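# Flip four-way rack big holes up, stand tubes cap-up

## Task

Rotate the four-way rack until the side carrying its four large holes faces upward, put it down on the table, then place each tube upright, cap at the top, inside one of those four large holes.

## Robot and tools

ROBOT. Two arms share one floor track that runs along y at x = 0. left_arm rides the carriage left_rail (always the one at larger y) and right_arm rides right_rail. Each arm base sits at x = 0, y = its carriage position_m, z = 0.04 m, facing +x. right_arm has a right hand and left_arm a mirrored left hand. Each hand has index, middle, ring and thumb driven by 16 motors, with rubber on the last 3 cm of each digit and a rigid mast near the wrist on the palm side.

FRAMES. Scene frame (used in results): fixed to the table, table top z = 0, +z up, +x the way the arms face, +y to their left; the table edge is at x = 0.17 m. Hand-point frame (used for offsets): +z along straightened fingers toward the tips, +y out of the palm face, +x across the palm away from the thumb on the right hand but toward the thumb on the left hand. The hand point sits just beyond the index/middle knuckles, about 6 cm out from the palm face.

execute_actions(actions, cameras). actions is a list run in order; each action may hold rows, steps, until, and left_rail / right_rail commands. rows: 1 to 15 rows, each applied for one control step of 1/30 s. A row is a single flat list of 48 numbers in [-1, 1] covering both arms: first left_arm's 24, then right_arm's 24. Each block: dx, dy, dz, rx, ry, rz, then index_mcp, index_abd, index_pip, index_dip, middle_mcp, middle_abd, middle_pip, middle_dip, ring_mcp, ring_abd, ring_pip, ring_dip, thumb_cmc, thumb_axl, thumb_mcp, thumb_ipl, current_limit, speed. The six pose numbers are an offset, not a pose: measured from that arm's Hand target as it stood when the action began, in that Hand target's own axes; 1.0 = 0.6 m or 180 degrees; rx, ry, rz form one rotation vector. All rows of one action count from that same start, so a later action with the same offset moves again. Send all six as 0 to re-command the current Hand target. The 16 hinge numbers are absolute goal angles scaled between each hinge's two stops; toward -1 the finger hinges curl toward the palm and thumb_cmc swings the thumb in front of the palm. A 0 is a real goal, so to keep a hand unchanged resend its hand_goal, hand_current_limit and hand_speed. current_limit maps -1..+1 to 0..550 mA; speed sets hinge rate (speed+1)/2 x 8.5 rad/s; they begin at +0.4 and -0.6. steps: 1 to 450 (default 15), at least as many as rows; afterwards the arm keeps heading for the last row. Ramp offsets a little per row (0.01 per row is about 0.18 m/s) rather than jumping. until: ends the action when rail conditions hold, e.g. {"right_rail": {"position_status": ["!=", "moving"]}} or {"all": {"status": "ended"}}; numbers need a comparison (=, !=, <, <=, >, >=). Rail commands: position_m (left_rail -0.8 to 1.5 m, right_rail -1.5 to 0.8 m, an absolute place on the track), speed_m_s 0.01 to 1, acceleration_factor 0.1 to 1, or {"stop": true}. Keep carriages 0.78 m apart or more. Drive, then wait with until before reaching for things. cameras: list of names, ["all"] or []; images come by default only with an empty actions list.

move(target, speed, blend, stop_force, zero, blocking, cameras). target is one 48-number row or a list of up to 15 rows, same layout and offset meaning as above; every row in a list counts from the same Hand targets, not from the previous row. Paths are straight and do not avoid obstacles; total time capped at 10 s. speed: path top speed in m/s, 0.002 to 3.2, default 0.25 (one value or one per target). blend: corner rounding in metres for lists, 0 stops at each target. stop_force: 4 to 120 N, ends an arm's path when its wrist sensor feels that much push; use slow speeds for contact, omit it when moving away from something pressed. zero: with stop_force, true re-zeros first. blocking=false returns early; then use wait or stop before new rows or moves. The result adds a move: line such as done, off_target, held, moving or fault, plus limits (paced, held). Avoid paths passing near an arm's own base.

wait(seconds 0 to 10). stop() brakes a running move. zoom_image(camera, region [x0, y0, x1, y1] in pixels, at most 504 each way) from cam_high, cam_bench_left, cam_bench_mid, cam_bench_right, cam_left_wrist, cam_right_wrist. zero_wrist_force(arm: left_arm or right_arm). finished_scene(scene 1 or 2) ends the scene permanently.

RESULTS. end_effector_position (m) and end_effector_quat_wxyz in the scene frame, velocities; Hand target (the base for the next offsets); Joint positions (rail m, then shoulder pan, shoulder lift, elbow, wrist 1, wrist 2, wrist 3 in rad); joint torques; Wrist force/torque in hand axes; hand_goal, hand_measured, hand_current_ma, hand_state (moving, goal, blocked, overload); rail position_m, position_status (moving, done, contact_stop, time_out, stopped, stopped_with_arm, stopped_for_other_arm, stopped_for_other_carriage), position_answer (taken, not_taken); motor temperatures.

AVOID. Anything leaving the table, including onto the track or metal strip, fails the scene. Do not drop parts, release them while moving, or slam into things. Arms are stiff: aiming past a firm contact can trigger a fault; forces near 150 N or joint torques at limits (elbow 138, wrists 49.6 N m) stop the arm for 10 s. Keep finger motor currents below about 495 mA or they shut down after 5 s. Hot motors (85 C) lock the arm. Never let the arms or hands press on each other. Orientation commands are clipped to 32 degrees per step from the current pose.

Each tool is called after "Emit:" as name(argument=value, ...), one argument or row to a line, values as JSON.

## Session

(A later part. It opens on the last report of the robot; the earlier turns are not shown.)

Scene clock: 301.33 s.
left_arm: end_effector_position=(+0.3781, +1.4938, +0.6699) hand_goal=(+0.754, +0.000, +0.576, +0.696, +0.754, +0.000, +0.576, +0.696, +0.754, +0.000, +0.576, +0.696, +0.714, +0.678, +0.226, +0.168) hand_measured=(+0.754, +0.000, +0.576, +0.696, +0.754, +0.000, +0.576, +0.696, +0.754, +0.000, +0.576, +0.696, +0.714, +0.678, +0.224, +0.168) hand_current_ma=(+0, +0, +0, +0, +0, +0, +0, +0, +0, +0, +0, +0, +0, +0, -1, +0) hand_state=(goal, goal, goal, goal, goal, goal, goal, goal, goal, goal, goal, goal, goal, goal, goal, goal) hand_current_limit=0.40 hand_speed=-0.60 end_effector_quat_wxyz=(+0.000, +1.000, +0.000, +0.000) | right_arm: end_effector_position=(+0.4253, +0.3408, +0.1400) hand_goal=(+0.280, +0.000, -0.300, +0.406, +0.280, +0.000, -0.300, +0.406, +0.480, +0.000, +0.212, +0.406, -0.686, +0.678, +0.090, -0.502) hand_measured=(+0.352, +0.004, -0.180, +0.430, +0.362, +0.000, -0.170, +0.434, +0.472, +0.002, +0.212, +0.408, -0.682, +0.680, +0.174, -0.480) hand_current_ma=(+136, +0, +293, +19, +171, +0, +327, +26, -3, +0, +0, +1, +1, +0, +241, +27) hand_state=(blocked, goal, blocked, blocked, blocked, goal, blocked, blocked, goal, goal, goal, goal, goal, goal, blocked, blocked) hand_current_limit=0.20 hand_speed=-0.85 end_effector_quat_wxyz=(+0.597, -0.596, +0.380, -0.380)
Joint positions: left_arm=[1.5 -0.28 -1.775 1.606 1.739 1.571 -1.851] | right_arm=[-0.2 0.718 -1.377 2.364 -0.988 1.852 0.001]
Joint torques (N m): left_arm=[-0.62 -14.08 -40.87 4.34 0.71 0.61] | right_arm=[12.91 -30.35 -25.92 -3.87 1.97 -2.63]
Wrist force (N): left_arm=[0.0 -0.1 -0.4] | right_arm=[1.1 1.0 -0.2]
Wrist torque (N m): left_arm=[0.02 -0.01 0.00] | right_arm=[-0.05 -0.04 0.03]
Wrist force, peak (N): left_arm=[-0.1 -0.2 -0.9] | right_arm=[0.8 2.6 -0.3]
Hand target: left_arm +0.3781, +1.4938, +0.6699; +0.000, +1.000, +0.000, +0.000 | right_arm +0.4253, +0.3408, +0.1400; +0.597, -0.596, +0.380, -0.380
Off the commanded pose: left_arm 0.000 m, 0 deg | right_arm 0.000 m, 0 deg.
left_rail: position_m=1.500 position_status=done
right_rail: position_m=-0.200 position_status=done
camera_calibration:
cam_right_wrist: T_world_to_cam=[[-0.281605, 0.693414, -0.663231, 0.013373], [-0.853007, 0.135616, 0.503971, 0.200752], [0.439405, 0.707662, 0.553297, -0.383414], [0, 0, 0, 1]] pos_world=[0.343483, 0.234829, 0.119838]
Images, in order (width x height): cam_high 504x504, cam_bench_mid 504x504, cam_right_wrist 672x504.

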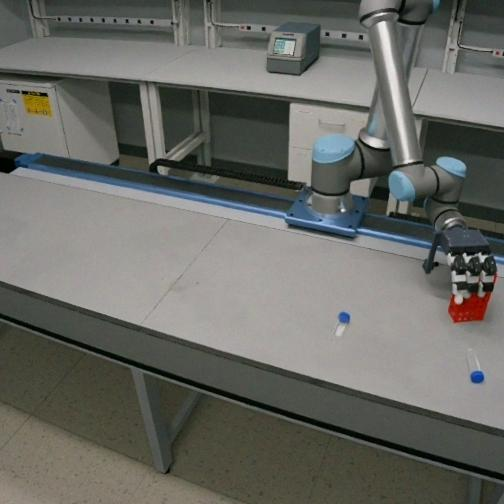

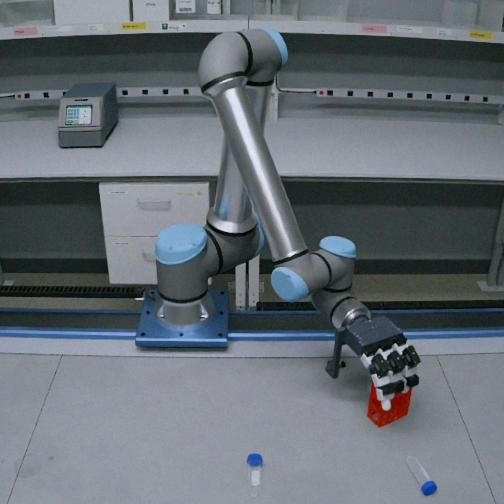

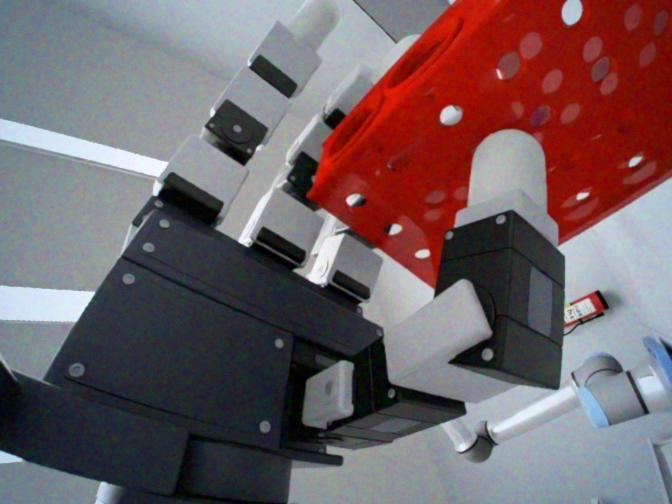

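Emit:
move(
  target=[0,0,0,0,0,0,0.754,0,0.576,0.696,0.754,0,0.576,0.696,0.754,0,0.576,0.696,0.714,0.678,0.226,0.168,0.4,-0.6,0,-0.233,0,0,0,0,0.28,0,-0.3,0.406,0.28,0,-0.3,0.406,0.479,0,0.212,0.406,-0.686,0.677,0.09,-0.503,0.2,-0.85],
  speed=0.1,
  cameras=[],
)

Emit:
execute_actions(
  actions=[
    {"right_rail": {"position_m": 0.03, "speed_m_s": 0.2, "acceleration_factor": 0.3}, "steps": 120, "until": {"right_rail": {"position_status": ["!=", "moving"]}}},
  ],
  cameras=[],
)

Emit:
move(
  target=[0,0,0,0,0,0,0.754,0,0.576,0.696,0.754,0,0.576,0.696,0.754,0,0.576,0.696,0.714,0.678,0.226,0.168,0.4,-0.6,0.309,0.133,-0.105,0,0,-0.5,0.28,0,-0.3,0.406,0.28,0,-0.3,0.406,0.479,0,0.212,0.406,-0.686,0.677,0.09,-0.503,0.2,-0.85],
  speed=0.2,
  cameras=["cam_high", "cam_bench_mid", "cam_right_wrist"],
)

Emit:
zoom_image(
  camera="cam_bench_mid",
  region=[330, 260, 490, 460],
)

Scene clock: 316.93 s.
left_arm: end_effector_position=(+0.3781, +1.4938, +0.6699) hand_goal=(+0.754, +0.000, +0.576, +0.696, +0.754, +0.000, +0.576, +0.696, +0.754, +0.000, +0.576, +0.696, +0.714, +0.678, +0.226, +0.168) hand_measured=(+0.754, +0.000, +0.576, +0.696, +0.754, +0.000, +0.576, +0.696, +0.754, +0.000, +0.576, +0.696, +0.714, +0.678, +0.224, +0.168) hand_current_ma=(+0, +0, +0, +0, +0, +0, +0, +0, +0, +0, +0, +0, +0, +0, -1, +0) hand_state=(goal, goal, goal, goal, goal, goal, goal, goal, goal, goal, goal, goal, goal, goal, goal, goal) hand_current_limit=0.40 hand_speed=-0.60 end_effector_quat_wxyz=(+0.000, +1.000, +0.000, +0.000) | right_arm: end_effector_position=(+0.4254, +0.3407, +0.2797) hand_goal=(+0.280, +0.000, -0.300, +0.406, +0.280, +0.000, -0.300, +0.406, +0.480, +0.000, +0.212, +0.406, -0.686, +0.678, +0.090, -0.502) hand_measured=(+0.352, +0.002, -0.182, +0.430, +0.362, +0.000, -0.180, +0.434, +0.472, +0.002, +0.212, +0.408, -0.678, +0.682, +0.174, -0.470) hand_current_ma=(+136, +0, +278, +21, +171, +0, +289, +26, -3, +0, +0, +0, +3, +1, +250, +50) hand_state=(blocked, goal, blocked, blocked, blocked, goal, blocked, blocked, goal, goal, goal, goal, goal, goal, blocked, blocked) hand_current_limit=0.20 hand_speed=-0.85 end_effector_quat_wxyz=(+0.597, -0.596, +0.380, -0.380)
Joint positions: left_arm=[1.5 -0.28 -1.775 1.606 1.739 1.571 -1.851] | right_arm=[-0.2 0.718 -1.604 2.26 -0.656 1.852 0.001]
Joint torques (N m): left_arm=[0.09 -14.38 -40.46 4.38 0.62 0.18] | right_arm=[-12.44 -43.57 -44.42 1.1 -2.35 4.34]
Wrist force (N): left_arm=[0.1 -0.4 -0.7] | right_arm=[0.7 2.9 0.3]
Wrist torque (N m): left_arm=[0.01 -0.02 0.02] | right_arm=[-0.10 -0.07 0.11]
Wrist force, peak (N): left_arm=[-0.4 -0.3 -0.8] | right_arm=[0.9 3.0 0.0]
Hand target: left_arm +0.3781, +1.4938, +0.6699; +0.000, +1.000, +0.000, +0.000 | right_arm +0.4254, +0.3407, +0.2798; +0.597, -0.596, +0.380, -0.380
Off the commanded pose: left_arm 0.000 m, 0 deg | right_arm 0.000 m, 0 deg.
left_rail: position_m=1.500 position_status=done
right_rail: position_m=-0.200 position_status=done
move: done
No camera images: "cameras" was empty.

Scene clock: 319.00 s.
left_arm: end_effector_position=(+0.3781, +1.4938, +0.6699) hand_goal=(+0.754, +0.000, +0.576, +0.696, +0.754, +0.000, +0.576, +0.696, +0.754, +0.000, +0.576, +0.696, +0.714, +0.678, +0.226, +0.168) hand_measured=(+0.754, +0.000, +0.576, +0.696, +0.754, +0.000, +0.576, +0.696, +0.754, +0.000, +0.576, +0.696, +0.714, +0.678, +0.224, +0.168) hand_current_ma=(+0, +0, +0, +0, +0, +0, +0, +0, +0, +0, +0, +0, +0, +0, -1, +0) hand_state=(goal, goal, goal, goal, goal, goal, goal, goal, goal, goal, goal, goal, goal, goal, goal, goal) hand_current_limit=0.40 hand_speed=-0.60 end_effector_quat_wxyz=(+0.000, +1.000, +0.000, +0.000) | right_arm: end_effector_position=(+0.4254, +0.5707, +0.2798) hand_goal=(+0.280, +0.000, -0.300, +0.406, +0.280, +0.000, -0.300, +0.406, +0.480, +0.000, +0.212, +0.406, -0.686, +0.678, +0.090, -0.502) hand_measured=(+0.352, +0.002, -0.184, +0.430, +0.362, +0.000, -0.180, +0.434, +0.472, +0.002, +0.212, +0.408, -0.678, +0.682, +0.174, -0.470) hand_current_ma=(+136, +0, +277, +21, +171, +0, +287, +26, -3, +0, +0, +0, +3, +1, +251, +50) hand_state=(blocked, goal, blocked, blocked, blocked, goal, blocked, blocked, goal, goal, goal, goal, goal, goal, blocked, blocked) hand_current_limit=0.20 hand_speed=-0.85 end_effector_quat_wxyz=(+0.597, -0.596, +0.380, -0.380)
Joint positions: left_arm=[1.5 -0.28 -1.775 1.606 1.739 1.571 -1.851] | right_arm=[0.03 0.718 -1.604 2.259 -0.656 1.852 0.001]
Joint torques (N m): left_arm=[-0.56 -14.74 -40.07 4.38 1.13 0.59] | right_arm=[-13.12 -41.12 -38.16 -0.4 -2.06 4.37]
Wrist force (N): left_arm=[0.2 -0.1 -0.8] | right_arm=[0.2 2.7 0.6]
Wrist torque (N m): left_arm=[0.05 -0.05 0.02] | right_arm=[-0.15 -0.01 0.04]
Wrist force, peak (N): left_arm=[-0.1 -0.2 -0.9] | right_arm=[0.1 3.1 0.7]
Hand target: left_arm +0.3781, +1.4938, +0.6699; +0.000, +1.000, +0.000, +0.000 | right_arm +0.4254, +0.5707, +0.2798; +0.597, -0.596, +0.380, -0.380
Off the commanded pose: left_arm 0.000 m, 0 deg | right_arm 0.000 m, 0 deg.
left_rail: position_m=1.500 position_status=done
right_rail: position_m=0.030 speed_m_s=0.20 position_status=done
No camera images: "cameras" was empty.

Scene clock: 323.67 s.
left_arm: end_effector_position=(+0.3781, +1.4938, +0.6699) hand_goal=(+0.754, +0.000, +0.576, +0.696, +0.754, +0.000, +0.576, +0.696, +0.754, +0.000, +0.576, +0.696, +0.714, +0.678, +0.226, +0.168) hand_measured=(+0.754, +0.000, +0.576, +0.696, +0.754, +0.000, +0.576, +0.696, +0.754, +0.000, +0.576, +0.696, +0.714, +0.678, +0.224, +0.168) hand_current_ma=(+0, +0, +0, +0, +0, +0, +0, +0, +0, +0, +0, +0, +0, +0, -1, +0) hand_state=(goal, goal, goal, goal, goal, goal, goal, goal, goal, goal, goal, goal, goal, goal, goal, goal) hand_current_limit=0.40 hand_speed=-0.60 end_effector_quat_wxyz=(+0.000, +1.000, +0.000, +0.000) | right_arm: end_effector_position=(+0.4467, +0.3762, +0.1999) hand_goal=(+0.280, +0.000, -0.300, +0.406, +0.280, +0.000, -0.300, +0.406, +0.480, +0.000, +0.212, +0.406, -0.686, +0.678, +0.090, -0.502) hand_measured=(+0.358, +0.004, -0.184, +0.432, +0.362, +0.000, -0.192, +0.434, +0.478, +0.002, +0.212, +0.408, -0.662, +0.686, +0.176, -0.470) hand_current_ma=(+159, +1, +272, +22, +171, +0, +244, +26, -1, +0, +0, +0, +20, +5, +255, +50) hand_state=(blocked, goal, blocked, blocked, blocked, goal, blocked, blocked, goal, goal, goal, goal, blocked, goal, blocked, blocked) hand_current_limit=0.20 hand_speed=-0.85 end_effector_quat_wxyz=(-0.154, +0.690, +0.153, +0.690)
Joint positions: left_arm=[1.5 -0.28 -1.775 1.606 1.739 1.571 -1.851] | right_arm=[0.03 0.549 -1.518 2.549 -1.03 1.684 -1.57]
Joint torques (N m): left_arm=[-1.9 -15.91 -40.73 4.04 0.73 0.34] | right_arm=[-10.84 -13.72 -19.45 -5.84 -2.02 -3.37]
Wrist force (N): left_arm=[-0.2 0.0 -0.3] | right_arm=[-0.9 0.0 0.1]
Wrist torque (N m): left_arm=[0.02 0.02 -0.01] | right_arm=[0.16 -0.29 0.30]
Wrist force, peak (N): left_arm=[0.0 -0.2 -1.0] | right_arm=[0.1 3.4 0.2]
Hand target: left_arm +0.3781, +1.4938, +0.6699; +0.000, +1.000, +0.000, +0.000 | right_arm +0.4467, +0.3761, +0.1999; -0.153, +0.690, +0.153, +0.690
Off the commanded pose: left_arm 0.000 m, 0 deg | right_arm 0.000 m, 0 deg.
left_rail: position_m=1.500 position_status=done
right_rail: position_m=0.030 speed_m_s=0.20 position_status=done
move: done
camera_calibration:
cam_right_wrist: T_world_to_cam=[[0.31478, -0.584636, -0.74774, 0.265772], [-0.861651, 0.15439, -0.483447, 0.378142], [0.398084, 0.79647, -0.455153, -0.264284], [0, 0, 0, 1]] pos_world=[0.347374, 0.307493, 0.26125]
Images, in order (width x height): cam_high 504x504, cam_bench_mid 504x504, cam_right_wrist 672x504.

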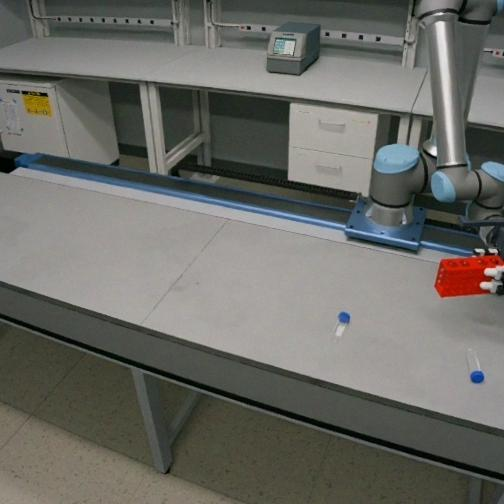

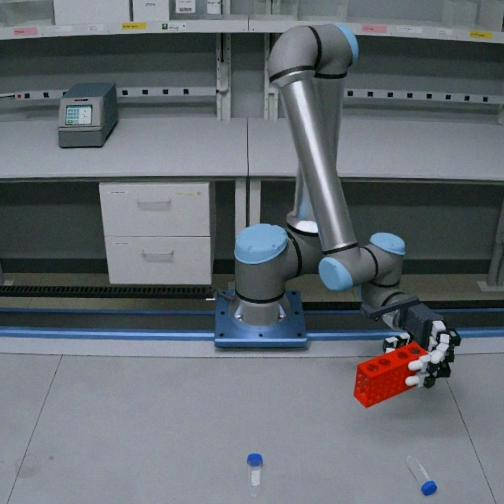

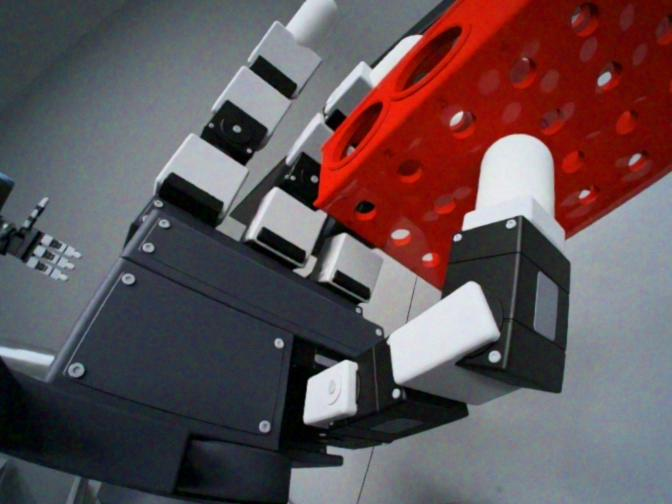

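Scaled by 2.520 from the camera's 504x504 image, which has a finer 720x720 frame.

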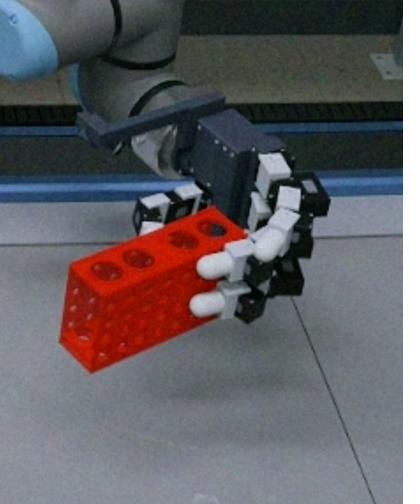

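Emit:
move(
  target=[
    [0,0,0,0,0,0,0.754,0,0.576,0.696,0.754,0,0.576,0.696,0.754,0,0.576,0.696,0.714,0.678,0.226,0.168,0.4,-0.6,-0.2,0,0,0,0,0,0.28,0,-0.3,0.406,0.28,0,-0.3,0.406,0.479,0,0.212,0.406,-0.686,0.677,0.09,-0.503,0.2,-0.85],
    [0,0,0,0,0,0,0.754,0,0.576,0.696,0.754,0,0.576,0.696,0.754,0,0.576,0.696,0.714,0.678,0.226,0.168,0.4,-0.6,-0.27,0,0,0,0,0,0.28,0,-0.3,0.406,0.28,0,-0.3,0.406,0.479,0,0.212,0.406,-0.686,0.677,0.09,-0.503,0.2,-0.85],
  ],
  speed=[0.12, 0.02],
  stop_force=4,
  cameras=["cam_high", "cam_bench_mid", "cam_right_wrist"],
)

Emit:
zoom_image(
  camera="cam_bench_mid",
  region=[330, 300, 470, 460],
)

Emit:
zoom_image(
  camera="cam_high",
  region=[404, 220, 504, 350],
)

Scene clock: 334.93 s.
left_arm: end_effector_position=(+0.3781, +1.4938, +0.6699) hand_goal=(+0.754, +0.000, +0.576, +0.696, +0.754, +0.000, +0.576, +0.696, +0.754, +0.000, +0.576, +0.696, +0.714, +0.678, +0.226, +0.168) hand_measured=(+0.754, +0.000, +0.576, +0.696, +0.754, +0.000, +0.576, +0.696, +0.754, +0.000, +0.576, +0.696, +0.714, +0.678, +0.224, +0.168) hand_current_ma=(+0, +0, +0, +0, +0, +0, +0, +0, +0, +0, +0, +0, +0, +0, -1, +0) hand_state=(goal, goal, goal, goal, goal, goal, goal, goal, goal, goal, goal, goal, goal, goal, goal, goal) hand_current_limit=0.40 hand_speed=-0.60 end_effector_quat_wxyz=(+0.000, +1.000, +0.000, +0.000) | right_arm: end_effector_position=(+0.4466, +0.3762, +0.0638) hand_goal=(+0.280, +0.000, -0.300, +0.406, +0.280, +0.000, -0.300, +0.406, +0.480, +0.000, +0.212, +0.406, -0.686, +0.678, +0.090, -0.502) hand_measured=(+0.360, +0.002, -0.186, +0.432, +0.362, +0.002, -0.192, +0.434, +0.478, +0.002, +0.212, +0.408, -0.666, +0.684, +0.176, -0.470) hand_current_ma=(+160, +0, +263, +22, +171, +0, +242, +26, +0, +0, +0, +0, +15, +3, +255, +50) hand_state=(blocked, goal, blocked, blocked, blocked, goal, blocked, blocked, goal, goal, goal, goal, blocked, goal, blocked, blocked) hand_current_limit=0.20 hand_speed=-0.85 end_effector_quat_wxyz=(-0.153, +0.690, +0.153, +0.690)
Joint positions: left_arm=[1.5 -0.28 -1.775 1.606 1.739 1.571 -1.851] | right_arm=[0.03 0.55 -1.128 2.587 -1.459 1.684 -1.57]
Joint torques (N m): left_arm=[-0.93 -13.82 -40.61 4.18 0.77 0.4] | right_arm=[4.15 -51.72 -2.52 0.92 1.59 0.42]
Wrist force (N): left_arm=[-0.1 -0.1 -0.4] | right_arm=[-1.3 0.5 0.2]
Wrist torque (N m): left_arm=[0.03 0.01 0.00] | right_arm=[0.19 -0.17 0.25]
Wrist force, peak (N): left_arm=[-0.2 -0.6 -0.9] | right_arm=[4.1 0.5 0.0]
Hand target: left_arm +0.3781, +1.4938, +0.6699; +0.000, +1.000, +0.000, +0.000 | right_arm +0.4466, +0.3762, +0.0638; -0.153, +0.690, +0.153, +0.690 (not the last commanded pose)
Off the commanded pose: left_arm 0.000 m, 0 deg | right_arm 0.026 m, 0 deg.
left_rail: position_m=1.500 position_status=done
right_rail: position_m=0.030 speed_m_s=0.20 position_status=done
move: contact (right_arm); path passed 1 of 2 targets
camera_calibration:
cam_right_wrist: T_world_to_cam=[[0.314815, -0.584936, -0.747491, 0.164142], [-0.861634, 0.154186, -0.483543, 0.312311], [0.398094, 0.79629, -0.45546, -0.32618], [0, 0, 0, 1]] pos_world=[0.347274, 0.307592, 0.125149]
Images, in order (width x height): cam_high 504x504, cam_bench_mid 504x504, cam_right_wrist 672x504.

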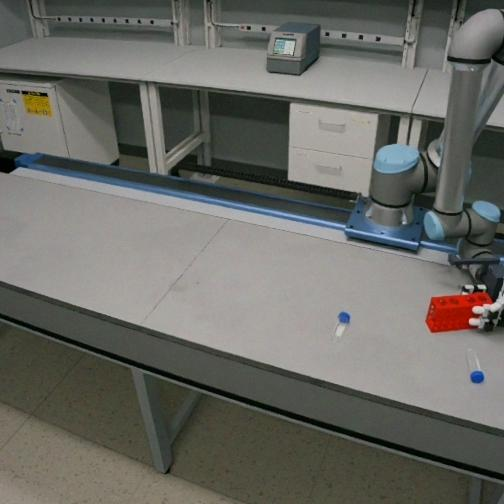

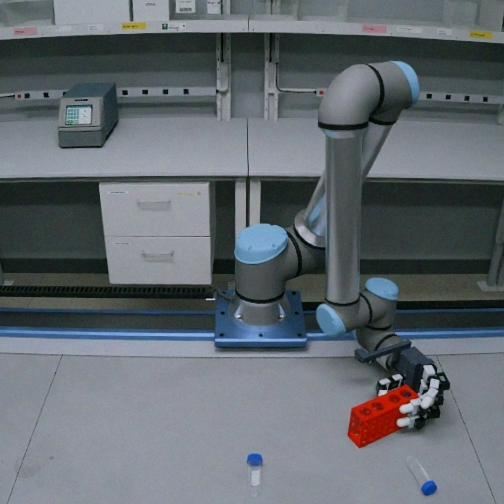

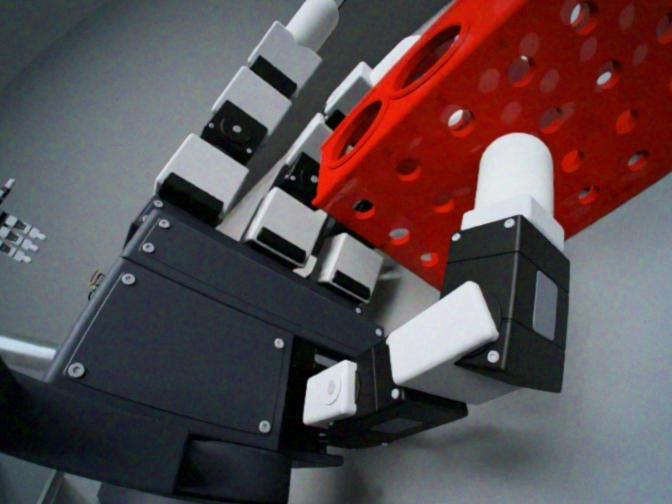

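Scaled by 3.150 from the camera's 504x504 image, which has a finer 720x720 frame.

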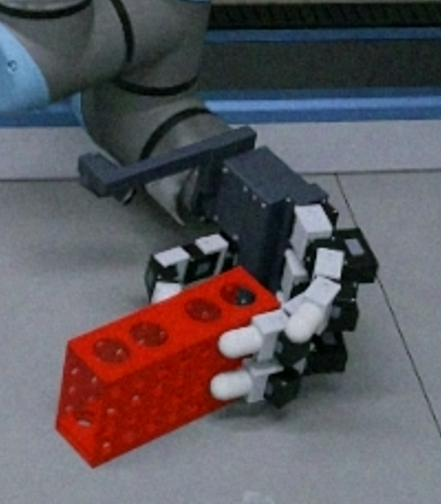

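Scaled by 3.877 from the camera's 504x504 image, which has a finer 720x720 frame.

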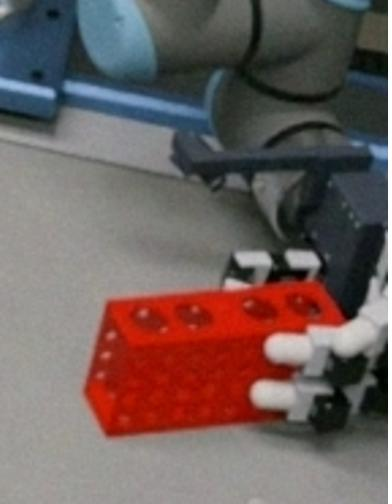

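Emit:
move(
  target=[0,0,0,0,0,0,0.754,0,0.576,0.696,0.754,0,0.576,0.696,0.754,0,0.576,0.696,0.714,0.678,0.226,0.168,0.4,-0.6,-0.0067,0,0,0,0,0,0.28,0,-0.3,0.406,0.28,0,-0.3,0.406,0.479,0,0.212,0.406,-0.686,0.677,0.09,-0.503,0.2,-0.85],
  speed=0.01,
  stop_force=10,
  cameras=["cam_bench_mid"],
)

Emit:
zoom_image(
  camera="cam_bench_mid",
  region=[330, 350, 430, 460],
)

Scene clock: 340.17 s.
left_arm: end_effector_position=(+0.3781, +1.4938, +0.6699) hand_goal=(+0.754, +0.000, +0.576, +0.696, +0.754, +0.000, +0.576, +0.696, +0.754, +0.000, +0.576, +0.696, +0.714, +0.678, +0.226, +0.168) hand_measured=(+0.754, +0.000, +0.576, +0.696, +0.754, +0.000, +0.576, +0.696, +0.754, +0.000, +0.576, +0.696, +0.714, +0.678, +0.224, +0.168) hand_current_ma=(+0, +0, +0, +0, +0, +0, +0, +0, +0, +0, +0, +0, +0, +0, -1, +0) hand_state=(goal, goal, goal, goal, goal, goal, goal, goal, goal, goal, goal, goal, goal, goal, goal, goal) hand_current_limit=0.40 hand_speed=-0.60 end_effector_quat_wxyz=(+0.000, +1.000, +0.000, +0.000) | right_arm: end_effector_position=(+0.4466, +0.3762, +0.0597) hand_goal=(+0.280, +0.000, -0.300, +0.406, +0.280, +0.000, -0.300, +0.406, +0.480, +0.000, +0.212, +0.406, -0.686, +0.678, +0.090, -0.502) hand_measured=(+0.360, -0.012, -0.186, +0.432, +0.362, -0.012, -0.192, +0.434, +0.478, +0.002, +0.212, +0.408, -0.686, +0.676, +0.176, -0.468) hand_current_ma=(+160, -5, +263, +22, +171, -4, +240, +26, +0, +0, +0, +0, +0, +0, +255, +55) hand_state=(blocked, goal, blocked, blocked, blocked, goal, blocked, blocked, goal, goal, goal, goal, goal, goal, blocked, blocked) hand_current_limit=0.20 hand_speed=-0.85 end_effector_quat_wxyz=(-0.153, +0.690, +0.153, +0.690)
Joint positions: left_arm=[1.5 -0.28 -1.775 1.606 1.739 1.571 -1.851] | right_arm=[0.03 0.55 -1.116 2.587 -1.471 1.684 -1.57]
Joint torques (N m): left_arm=[-0.17 -14.41 -40.57 4.19 0.98 0.64] | right_arm=[-10.49 -25.6 -12.51 -4.39 1.82 2.06]
Wrist force (N): left_arm=[-0.1 -0.4 -0.4] | right_arm=[5.1 1.5 0.4]
Wrist torque (N m): left_arm=[-0.02 0.01 0.00] | right_arm=[0.26 -0.14 0.09]
Wrist force, peak (N): left_arm=[-0.5 0.0 -0.9] | right_arm=[5.3 1.6 0.0]
Hand target: left_arm +0.3781, +1.4938, +0.6699; +0.000, +1.000, +0.000, +0.000 | right_arm +0.4466, +0.3762, +0.0597; -0.153, +0.690, +0.153, +0.690
Off the commanded pose: left_arm 0.000 m, 0 deg | right_arm 0.000 m, 0 deg.
left_rail: position_m=1.500 position_status=done
right_rail: position_m=0.030 speed_m_s=0.20 position_status=done
move: done
Images, in order (width x height): cam_bench_mid 504x504.

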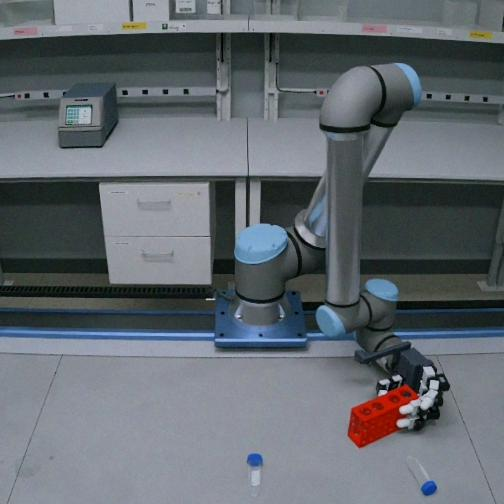

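Scaled by 4.582 from the camera's 504x504 image, which has a finer 720x720 frame.

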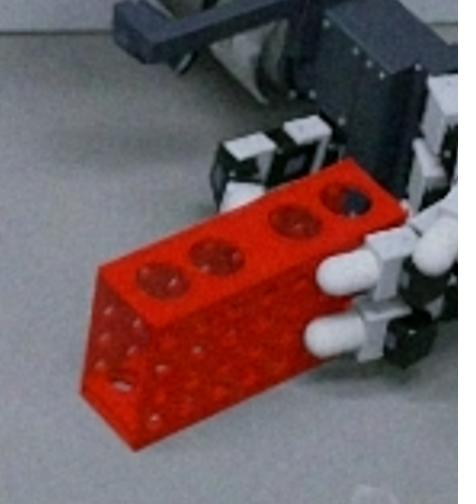

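Emit:
execute_actions(
  actions=[
    {"rows": [[0,0,0,0,0,0,0.754,0,0.576,0.696,0.754,0,0.576,0.696,0.754,0,0.576,0.696,0.714,0.678,0.226,0.168,0.4,-0.6,0,0,0,0,0,0,0.362,0,-0.188,0.43,0.362,0,-0.192,0.43,0.479,0,0.212,0.406,-0.686,0.677,0.176,-0.47,0.2,-0.85]], "steps": 15},
    {"rows": [[0,0,0,0,0,0,0.754,0,0.576,0.696,0.754,0,0.576,0.696,0.754,0,0.576,0.696,0.714,0.678,0.226,0.168,0.4,-0.6,0,0,0,0,0,0,0.479,0,0.212,0.406,0.479,0,0.212,0.406,0.479,0,0.212,0.406,-0.686,0.677,0.449,-0.373,0.2,-0.85]], "steps": 60},
  ],
  cameras=["cam_right_wrist"],
)

Emit:
move(
  target=[0,0,0,0,0,0,0.754,0,0.576,0.696,0.754,0,0.576,0.696,0.754,0,0.576,0.696,0.714,0.678,0.226,0.168,0.4,-0.6,0.35,0,0,0,0,0,0.479,0,0.212,0.406,0.479,0,0.212,0.406,0.479,0,0.212,0.406,-0.686,0.677,0.449,-0.373,0.2,-0.85],
  speed=0.15,
  cameras=["cam_high", "cam_bench_left", "cam_bench_mid", "cam_right_wrist"],
)

Emit:
zoom_image(
  camera="cam_bench_mid",
  region=[330, 380, 450, 504],
)

Emit:
zoom_image(
  camera="cam_high",
  region=[404, 280, 504, 400],
)

Scene clock: 348.23 s.
left_arm: end_effector_position=(+0.3781, +1.4938, +0.6699) hand_goal=(+0.754, +0.000, +0.576, +0.696, +0.754, +0.000, +0.576, +0.696, +0.754, +0.000, +0.576, +0.696, +0.714, +0.678, +0.226, +0.168) hand_measured=(+0.754, +0.000, +0.576, +0.696, +0.754, +0.000, +0.576, +0.696, +0.754, +0.000, +0.576, +0.696, +0.714, +0.678, +0.224, +0.168) hand_current_ma=(+0, +0, +0, +0, +0, +0, +0, +0, +0, +0, +0, +0, +0, +0, -1, +0) hand_state=(goal, goal, goal, goal, goal, goal, goal, goal, goal, goal, goal, goal, goal, goal, goal, goal) hand_current_limit=0.40 hand_speed=-0.60 end_effector_quat_wxyz=(+0.000, +1.000, +0.000, +0.000) | right_arm: end_effector_position=(+0.4466, +0.3762, +0.0597) hand_goal=(+0.480, +0.000, +0.212, +0.406, +0.480, +0.000, +0.212, +0.406, +0.480, +0.000, +0.212, +0.406, -0.686, +0.678, +0.450, -0.372) hand_measured=(+0.478, +0.002, +0.208, +0.408, +0.478, +0.002, +0.210, +0.408, +0.478, +0.002, +0.212, +0.408, -0.680, +0.676, +0.448, -0.374) hand_current_ma=(-1, +0, -1, +1, -1, +0, -1, +0, +0, +0, +0, +0, +2, +0, -1, -1) hand_state=(goal, goal, goal, goal, goal, goal, goal, goal, goal, goal, goal, goal, goal, goal, goal, goal) hand_current_limit=0.20 hand_speed=-0.85 end_effector_quat_wxyz=(-0.153, +0.690, +0.153, +0.690)
Joint positions: left_arm=[1.5 -0.28 -1.775 1.606 1.739 1.571 -1.851] | right_arm=[0.03 0.55 -1.116 2.587 -1.471 1.684 -1.57]
Joint torques (N m): left_arm=[-1.91 -13.79 -41.55 3.85 0.95 0.49] | right_arm=[12.46 -44.79 -13.09 -3.89 -1.05 -2.65]
Wrist force (N): left_arm=[-0.1 -0.1 -0.5] | right_arm=[-0.2 0.5 0.1]
Wrist torque (N m): left_arm=[0.04 0.01 -0.01] | right_arm=[0.19 -0.16 0.17]
Wrist force, peak (N): left_arm=[-0.2 0.0 -1.0] | right_arm=[5.6 1.2 0.1]
Hand target: left_arm +0.3781, +1.4938, +0.6699; +0.000, +1.000, +0.000, +0.000 | right_arm +0.4466, +0.3762, +0.0597; -0.153, +0.690, +0.153, +0.690
Off the commanded pose: left_arm 0.000 m, 0 deg | right_arm 0.000 m, 0 deg.
left_rail: position_m=1.500 position_status=done
right_rail: position_m=0.030 speed_m_s=0.20 position_status=done
camera_calibration:
cam_right_wrist: T_world_to_cam=[[0.314815, -0.584936, -0.747491, 0.161152], [-0.861634, 0.154186, -0.483543, 0.310377], [0.398094, 0.79629, -0.45546, -0.328002], [0, 0, 0, 1]] pos_world=[0.347274, 0.307592, 0.121149]
Images, in order (width x height): cam_right_wrist 672x504.

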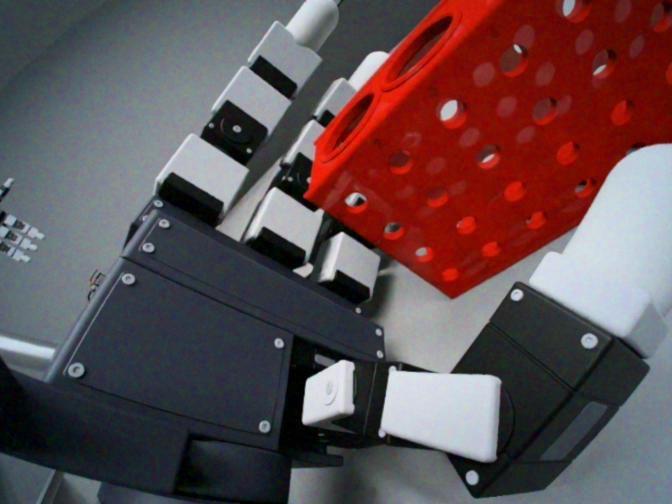

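Scene clock: 350.40 s.
left_arm: end_effector_position=(+0.3781, +1.4938, +0.6699) hand_goal=(+0.754, +0.000, +0.576, +0.696, +0.754, +0.000, +0.576, +0.696, +0.754, +0.000, +0.576, +0.696, +0.714, +0.678, +0.226, +0.168) hand_measured=(+0.754, +0.000, +0.576, +0.696, +0.754, +0.000, +0.576, +0.696, +0.754, +0.000, +0.576, +0.696, +0.714, +0.678, +0.224, +0.168) hand_current_ma=(+0, +0, +0, +0, +0, +0, +0, +0, +0, +0, +0, +0, +0, +0, -1, +0) hand_state=(goal, goal, goal, goal, goal, goal, goal, goal, goal, goal, goal, goal, goal, goal, goal, goal) hand_current_limit=0.40 hand_speed=-0.60 end_effector_quat_wxyz=(+0.000, +1.000, +0.000, +0.000) | right_arm: end_effector_position=(+0.4467, +0.3761, +0.2696) hand_goal=(+0.480, +0.000, +0.212, +0.406, +0.480, +0.000, +0.212, +0.406, +0.480, +0.000, +0.212, +0.406, -0.686, +0.678, +0.450, -0.372) hand_measured=(+0.478, +0.002, +0.208, +0.408, +0.478, +0.002, +0.210, +0.408, +0.478, +0.002, +0.212, +0.408, -0.680, +0.676, +0.448, -0.374) hand_current_ma=(-1, +0, -1, +1, -1, +0, -1, +0, +0, +0, +0, +0, +2, +0, -1, -1) hand_state=(goal, goal, goal, goal, goal, goal, goal, goal, goal, goal, goal, goal, goal, goal, goal, goal) hand_current_limit=0.20 hand_speed=-0.85 end_effector_quat_wxyz=(-0.153, +0.690, +0.153, +0.690)
Joint positions: left_arm=[1.5 -0.28 -1.775 1.606 1.739 1.571 -1.851] | right_arm=[0.03 0.549 -1.675 2.495 -0.82 1.683 -1.57]
Joint torques (N m): left_arm=[0.89 -12.92 -42.6 4.42 0.88 0.87] | right_arm=[-11.7 -32.24 -39.32 1.19 -2.43 3.62]
Wrist force (N): left_arm=[-0.3 -0.1 -0.6] | right_arm=[0.1 0.3 0.5]
Wrist torque (N m): left_arm=[0.03 0.02 -0.01] | right_arm=[0.08 -0.29 -0.17]
Wrist force, peak (N): left_arm=[0.1 -0.3 -0.8] | right_arm=[-0.3 0.9 0.6]
Hand target: left_arm +0.3781, +1.4938, +0.6699; +0.000, +1.000, +0.000, +0.000 | right_arm +0.4467, +0.3760, +0.2697; -0.153, +0.690, +0.153, +0.690
Off the commanded pose: left_arm 0.000 m, 0 deg | right_arm 0.000 m, 0 deg.
left_rail: position_m=1.500 position_status=done
right_rail: position_m=0.030 speed_m_s=0.20 position_status=done
move: done
camera_calibration:
cam_right_wrist: T_world_to_cam=[[0.314894, -0.584976, -0.747425, 0.317865], [-0.861565, 0.154194, -0.483663, 0.412003], [0.39818, 0.796258, -0.45544, -0.232308], [0, 0, 0, 1]] pos_world=[0.347374, 0.307392, 0.331048]
Images, in order (width x height): cam_high 504x504, cam_bench_left 504x504, cam_bench_mid 504x504, cam_right_wrist 672x504.

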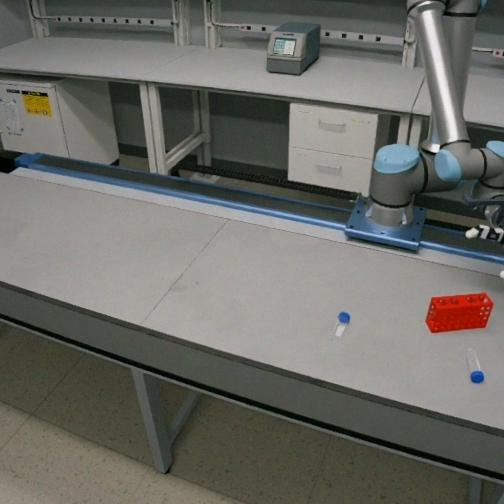

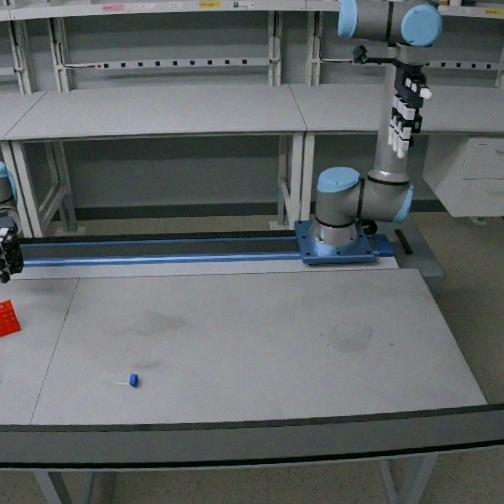

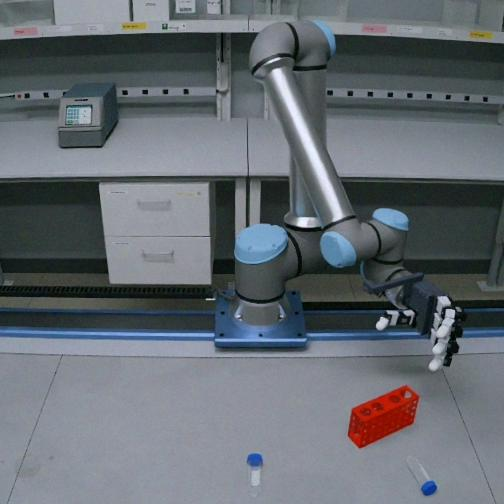

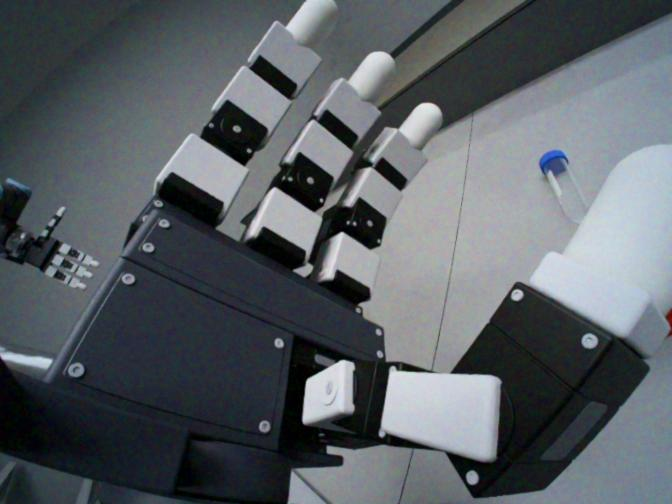

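Scaled by 4.065 from the camera's 504x504 image, which has a finer 720x720 frame.

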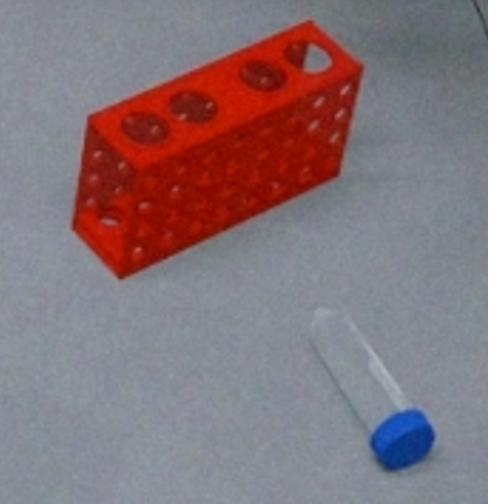

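Scaled by 4.200 from the camera's 504x504 image, which has a finer 720x720 frame.

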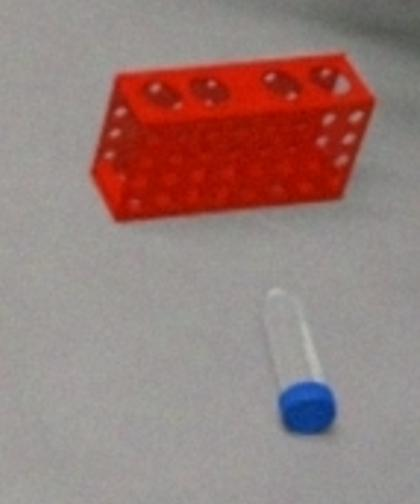

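Emit:
zoom_image(
  camera="cam_bench_left",
  region=[60, 330, 200, 430],
)

Emit:
zoom_image(
  camera="cam_bench_left",
  region=[0, 240, 504, 480],
)

Emit:
zoom_image(
  camera="cam_bench_mid",
  region=[0, 330, 504, 504],
)

Emit:
zoom_image(
  camera="cam_high",
  region=[0, 160, 504, 504],
)

Scaled by 3.600 from the camera's 504x504 image, which has a finer 720x720 frame.

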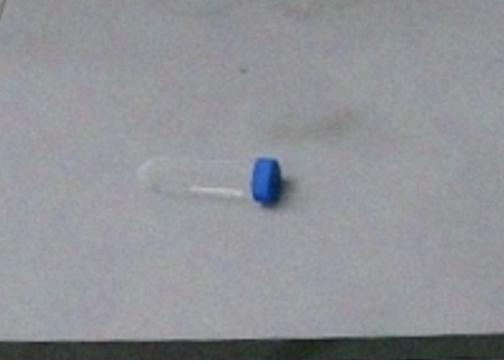

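Scaled by 1.000.

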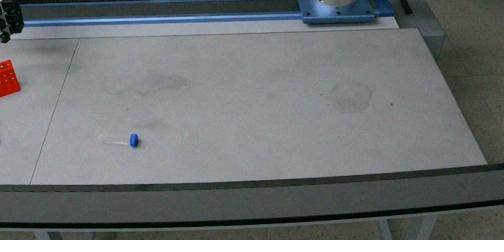

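Scaled by 1.000.

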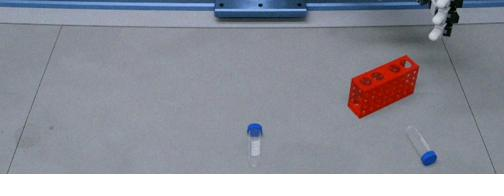

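Scaled by 1.000.

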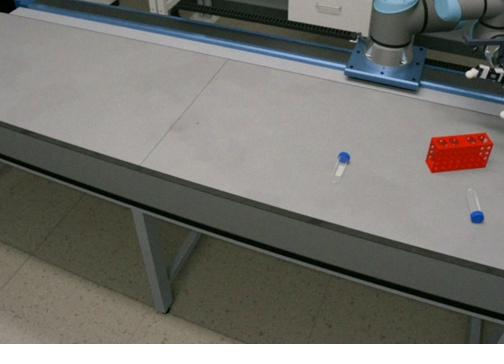

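Emit:
move(
  target=[0,0,0,0,0,0,0.754,0,0.576,0.696,0.754,0,0.576,0.696,0.754,0,0.576,0.696,0.714,0.678,0.226,0.168,0.4,-0.6,0.1338,0.7567,-0.2548,-0.2383,0.2383,0.4577,0.685,0,-0.591,0.478,0.89,0,-0.883,-0.174,0.89,0,-0.883,-0.174,-0.5,0.677,0.236,-0.081,0.2,-0.7],
  speed=0.25,
  cameras=[],
)

Emit:
move(
  target=[0,0,0,0,0,0,0.754,0,0.576,0.696,0.754,0,0.576,0.696,0.754,0,0.576,0.696,0.714,0.678,0.226,0.168,0.4,-0.6,0.6775,0.1667,0.4883,-0.1259,0.3278,0.0727,0.685,0,-0.591,0.478,0.89,0,-0.883,-0.174,0.89,0,-0.883,-0.174,-0.5,0.677,0.236,-0.081,0.2,-0.7],
  speed=0.25,
  cameras=["cam_high", "cam_bench_mid", "cam_right_wrist"],
)

Scene clock: 410.47 s.
left_arm: end_effector_position=(+0.3781, +1.4938, +0.6699) hand_goal=(+0.754, +0.000, +0.576, +0.696, +0.754, +0.000, +0.576, +0.696, +0.754, +0.000, +0.576, +0.696, +0.714, +0.678, +0.226, +0.168) hand_measured=(+0.754, +0.000, +0.576, +0.696, +0.754, +0.000, +0.576, +0.696, +0.754, +0.000, +0.576, +0.696, +0.714, +0.678, +0.224, +0.168) hand_current_ma=(+0, +0, +0, +0, +0, +0, +0, +0, +0, +0, +0, +0, +0, +0, -1, +0) hand_state=(goal, goal, goal, goal, goal, goal, goal, goal, goal, goal, goal, goal, goal, goal, goal, goal) hand_current_limit=0.40 hand_speed=-0.60 end_effector_quat_wxyz=(+0.000, +1.000, +0.000, +0.000) | right_arm: end_effector_position=(+0.5002, -0.0999, +0.3497) hand_goal=(+0.686, +0.000, -0.590, +0.478, +0.890, +0.000, -0.882, -0.174, +0.890, +0.000, -0.882, -0.174, -0.500, +0.678, +0.236, -0.080) hand_measured=(+0.680, +0.002, -0.588, +0.476, +0.884, +0.002, -0.880, -0.172, +0.886, +0.002, -0.880, -0.172, -0.498, +0.676, +0.238, -0.082) hand_current_ma=(-2, +0, +0, +0, -2, +0, +0, +1, -1, +0, +0, +1, +0, +0, +1, +0) hand_state=(goal, goal, goal, goal, goal, goal, goal, goal, goal, goal, goal, goal, goal, goal, goal, goal) hand_current_limit=0.20 hand_speed=-0.70 end_effector_quat_wxyz=(+0.354, -0.354, +0.612, -0.612)
Joint positions: left_arm=[1.5 -0.28 -1.775 1.606 1.739 1.571 -1.851] | right_arm=[0.03 -0.777 -2.132 2.461 -0.329 1.317 0]
Joint torques (N m): left_arm=[-0.76 -12.9 -42.43 4.01 0.77 0.63] | right_arm=[-10.42 18.49 -52.69 0.79 -2.43 4.36]
Wrist force (N): left_arm=[0.3 -0.5 -0.4] | right_arm=[0.0 0.4 0.5]
Wrist torque (N m): left_arm=[-0.03 -0.05 0.04] | right_arm=[-0.28 0.05 -0.22]
Wrist force, peak (N): left_arm=[0.0 -0.4 -1.0] | right_arm=[1.3 1.2 0.1]
Hand target: left_arm +0.3781, +1.4938, +0.6699; +0.000, +1.000, +0.000, +0.000 | right_arm +0.5002, -0.1001, +0.3497; +0.354, -0.354, +0.613, -0.612
Off the commanded pose: left_arm 0.000 m, 0 deg | right_arm 0.000 m, 0 deg.
left_rail: position_m=1.500 position_status=done
right_rail: position_m=0.030 speed_m_s=0.20 position_status=done
move: done
No camera images: "cameras" was empty.

Scene clock: 413.57 s.
left_arm: end_effector_position=(+0.3781, +1.4938, +0.6699) hand_goal=(+0.754, +0.000, +0.576, +0.696, +0.754, +0.000, +0.576, +0.696, +0.754, +0.000, +0.576, +0.696, +0.714, +0.678, +0.226, +0.168) hand_measured=(+0.754, +0.000, +0.576, +0.696, +0.754, +0.000, +0.576, +0.696, +0.754, +0.000, +0.576, +0.696, +0.714, +0.678, +0.224, +0.168) hand_current_ma=(+0, +0, +0, +0, +0, +0, +0, +0, +0, +0, +0, +0, +0, +0, -1, +0) hand_state=(goal, goal, goal, goal, goal, goal, goal, goal, goal, goal, goal, goal, goal, goal, goal, goal) hand_current_limit=0.40 hand_speed=-0.60 end_effector_quat_wxyz=(+0.000, +1.000, +0.000, +0.000) | right_arm: end_effector_position=(+0.5507, -0.5984, +0.2494) hand_goal=(+0.686, +0.000, -0.590, +0.478, +0.890, +0.000, -0.882, -0.174, +0.890, +0.000, -0.882, -0.174, -0.500, +0.678, +0.236, -0.080) hand_measured=(+0.680, +0.002, -0.588, +0.476, +0.884, +0.002, -0.880, -0.172, +0.886, +0.002, -0.880, -0.172, -0.500, +0.676, +0.236, -0.082) hand_current_ma=(-2, +0, +0, +0, -2, +0, +0, +1, -1, +0, +0, +1, +0, +0, +0, +0) hand_state=(goal, goal, goal, goal, goal, goal, goal, goal, goal, goal, goal, goal, goal, goal, goal, goal) hand_current_limit=0.20 hand_speed=-0.70 end_effector_quat_wxyz=(+0.000, +0.000, +0.844, -0.537)
Joint positions: left_arm=[1.5 -0.28 -1.775 1.606 1.739 1.571 -1.851] | right_arm=[0.03 -0.952 -1.211 1.682 0.049 2.124 0.292]
Joint torques (N m): left_arm=[-0.56 -12.49 -42.61 4.12 1.05 0.45] | right_arm=[-10.55 -50.41 -44.71 3.33 3.2 4.33]
Wrist force (N): left_arm=[0.0 -0.4 -0.4] | right_arm=[0.1 0.8 0.3]
Wrist torque (N m): left_arm=[-0.03 -0.01 0.02] | right_arm=[-0.10 0.07 -0.15]
Wrist force, peak (N): left_arm=[-0.1 -0.3 -1.1] | right_arm=[-0.1 0.3 1.9]
Hand target: left_arm +0.3781, +1.4938, +0.6699; +0.000, +1.000, +0.000, +0.000 | right_arm +0.5508, -0.5985, +0.2493; +0.000, +0.000, +0.844, -0.537
Off the commanded pose: left_arm 0.000 m, 0 deg | right_arm 0.000 m, 0 deg.
left_rail: position_m=1.500 position_status=done
right_rail: position_m=0.030 speed_m_s=0.20 position_status=done
move: done
camera_calibration:
cam_right_wrist: T_world_to_cam=[[0.746645, 0.246927, -0.617696, -0.0723734], [0.483913, 0.435531, 0.75904, -0.240487], [0.456453, -0.865644, 0.205696, -0.698527], [0, 0, 0, 1]] pos_world=[0.489257, -0.482066, 0.281518]
Images, in order (width x height): cam_high 504x504, cam_bench_mid 504x504, cam_right_wrist 672x504.

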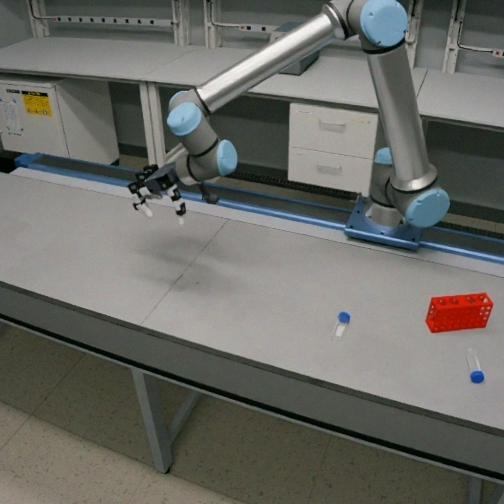

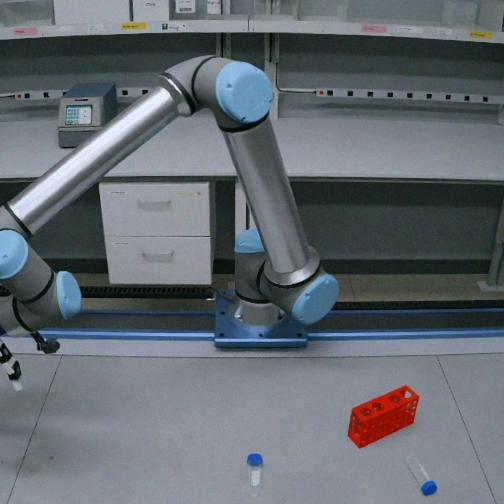

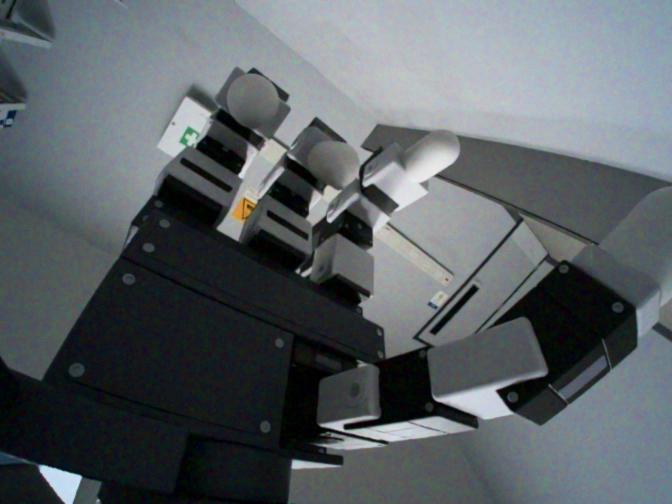

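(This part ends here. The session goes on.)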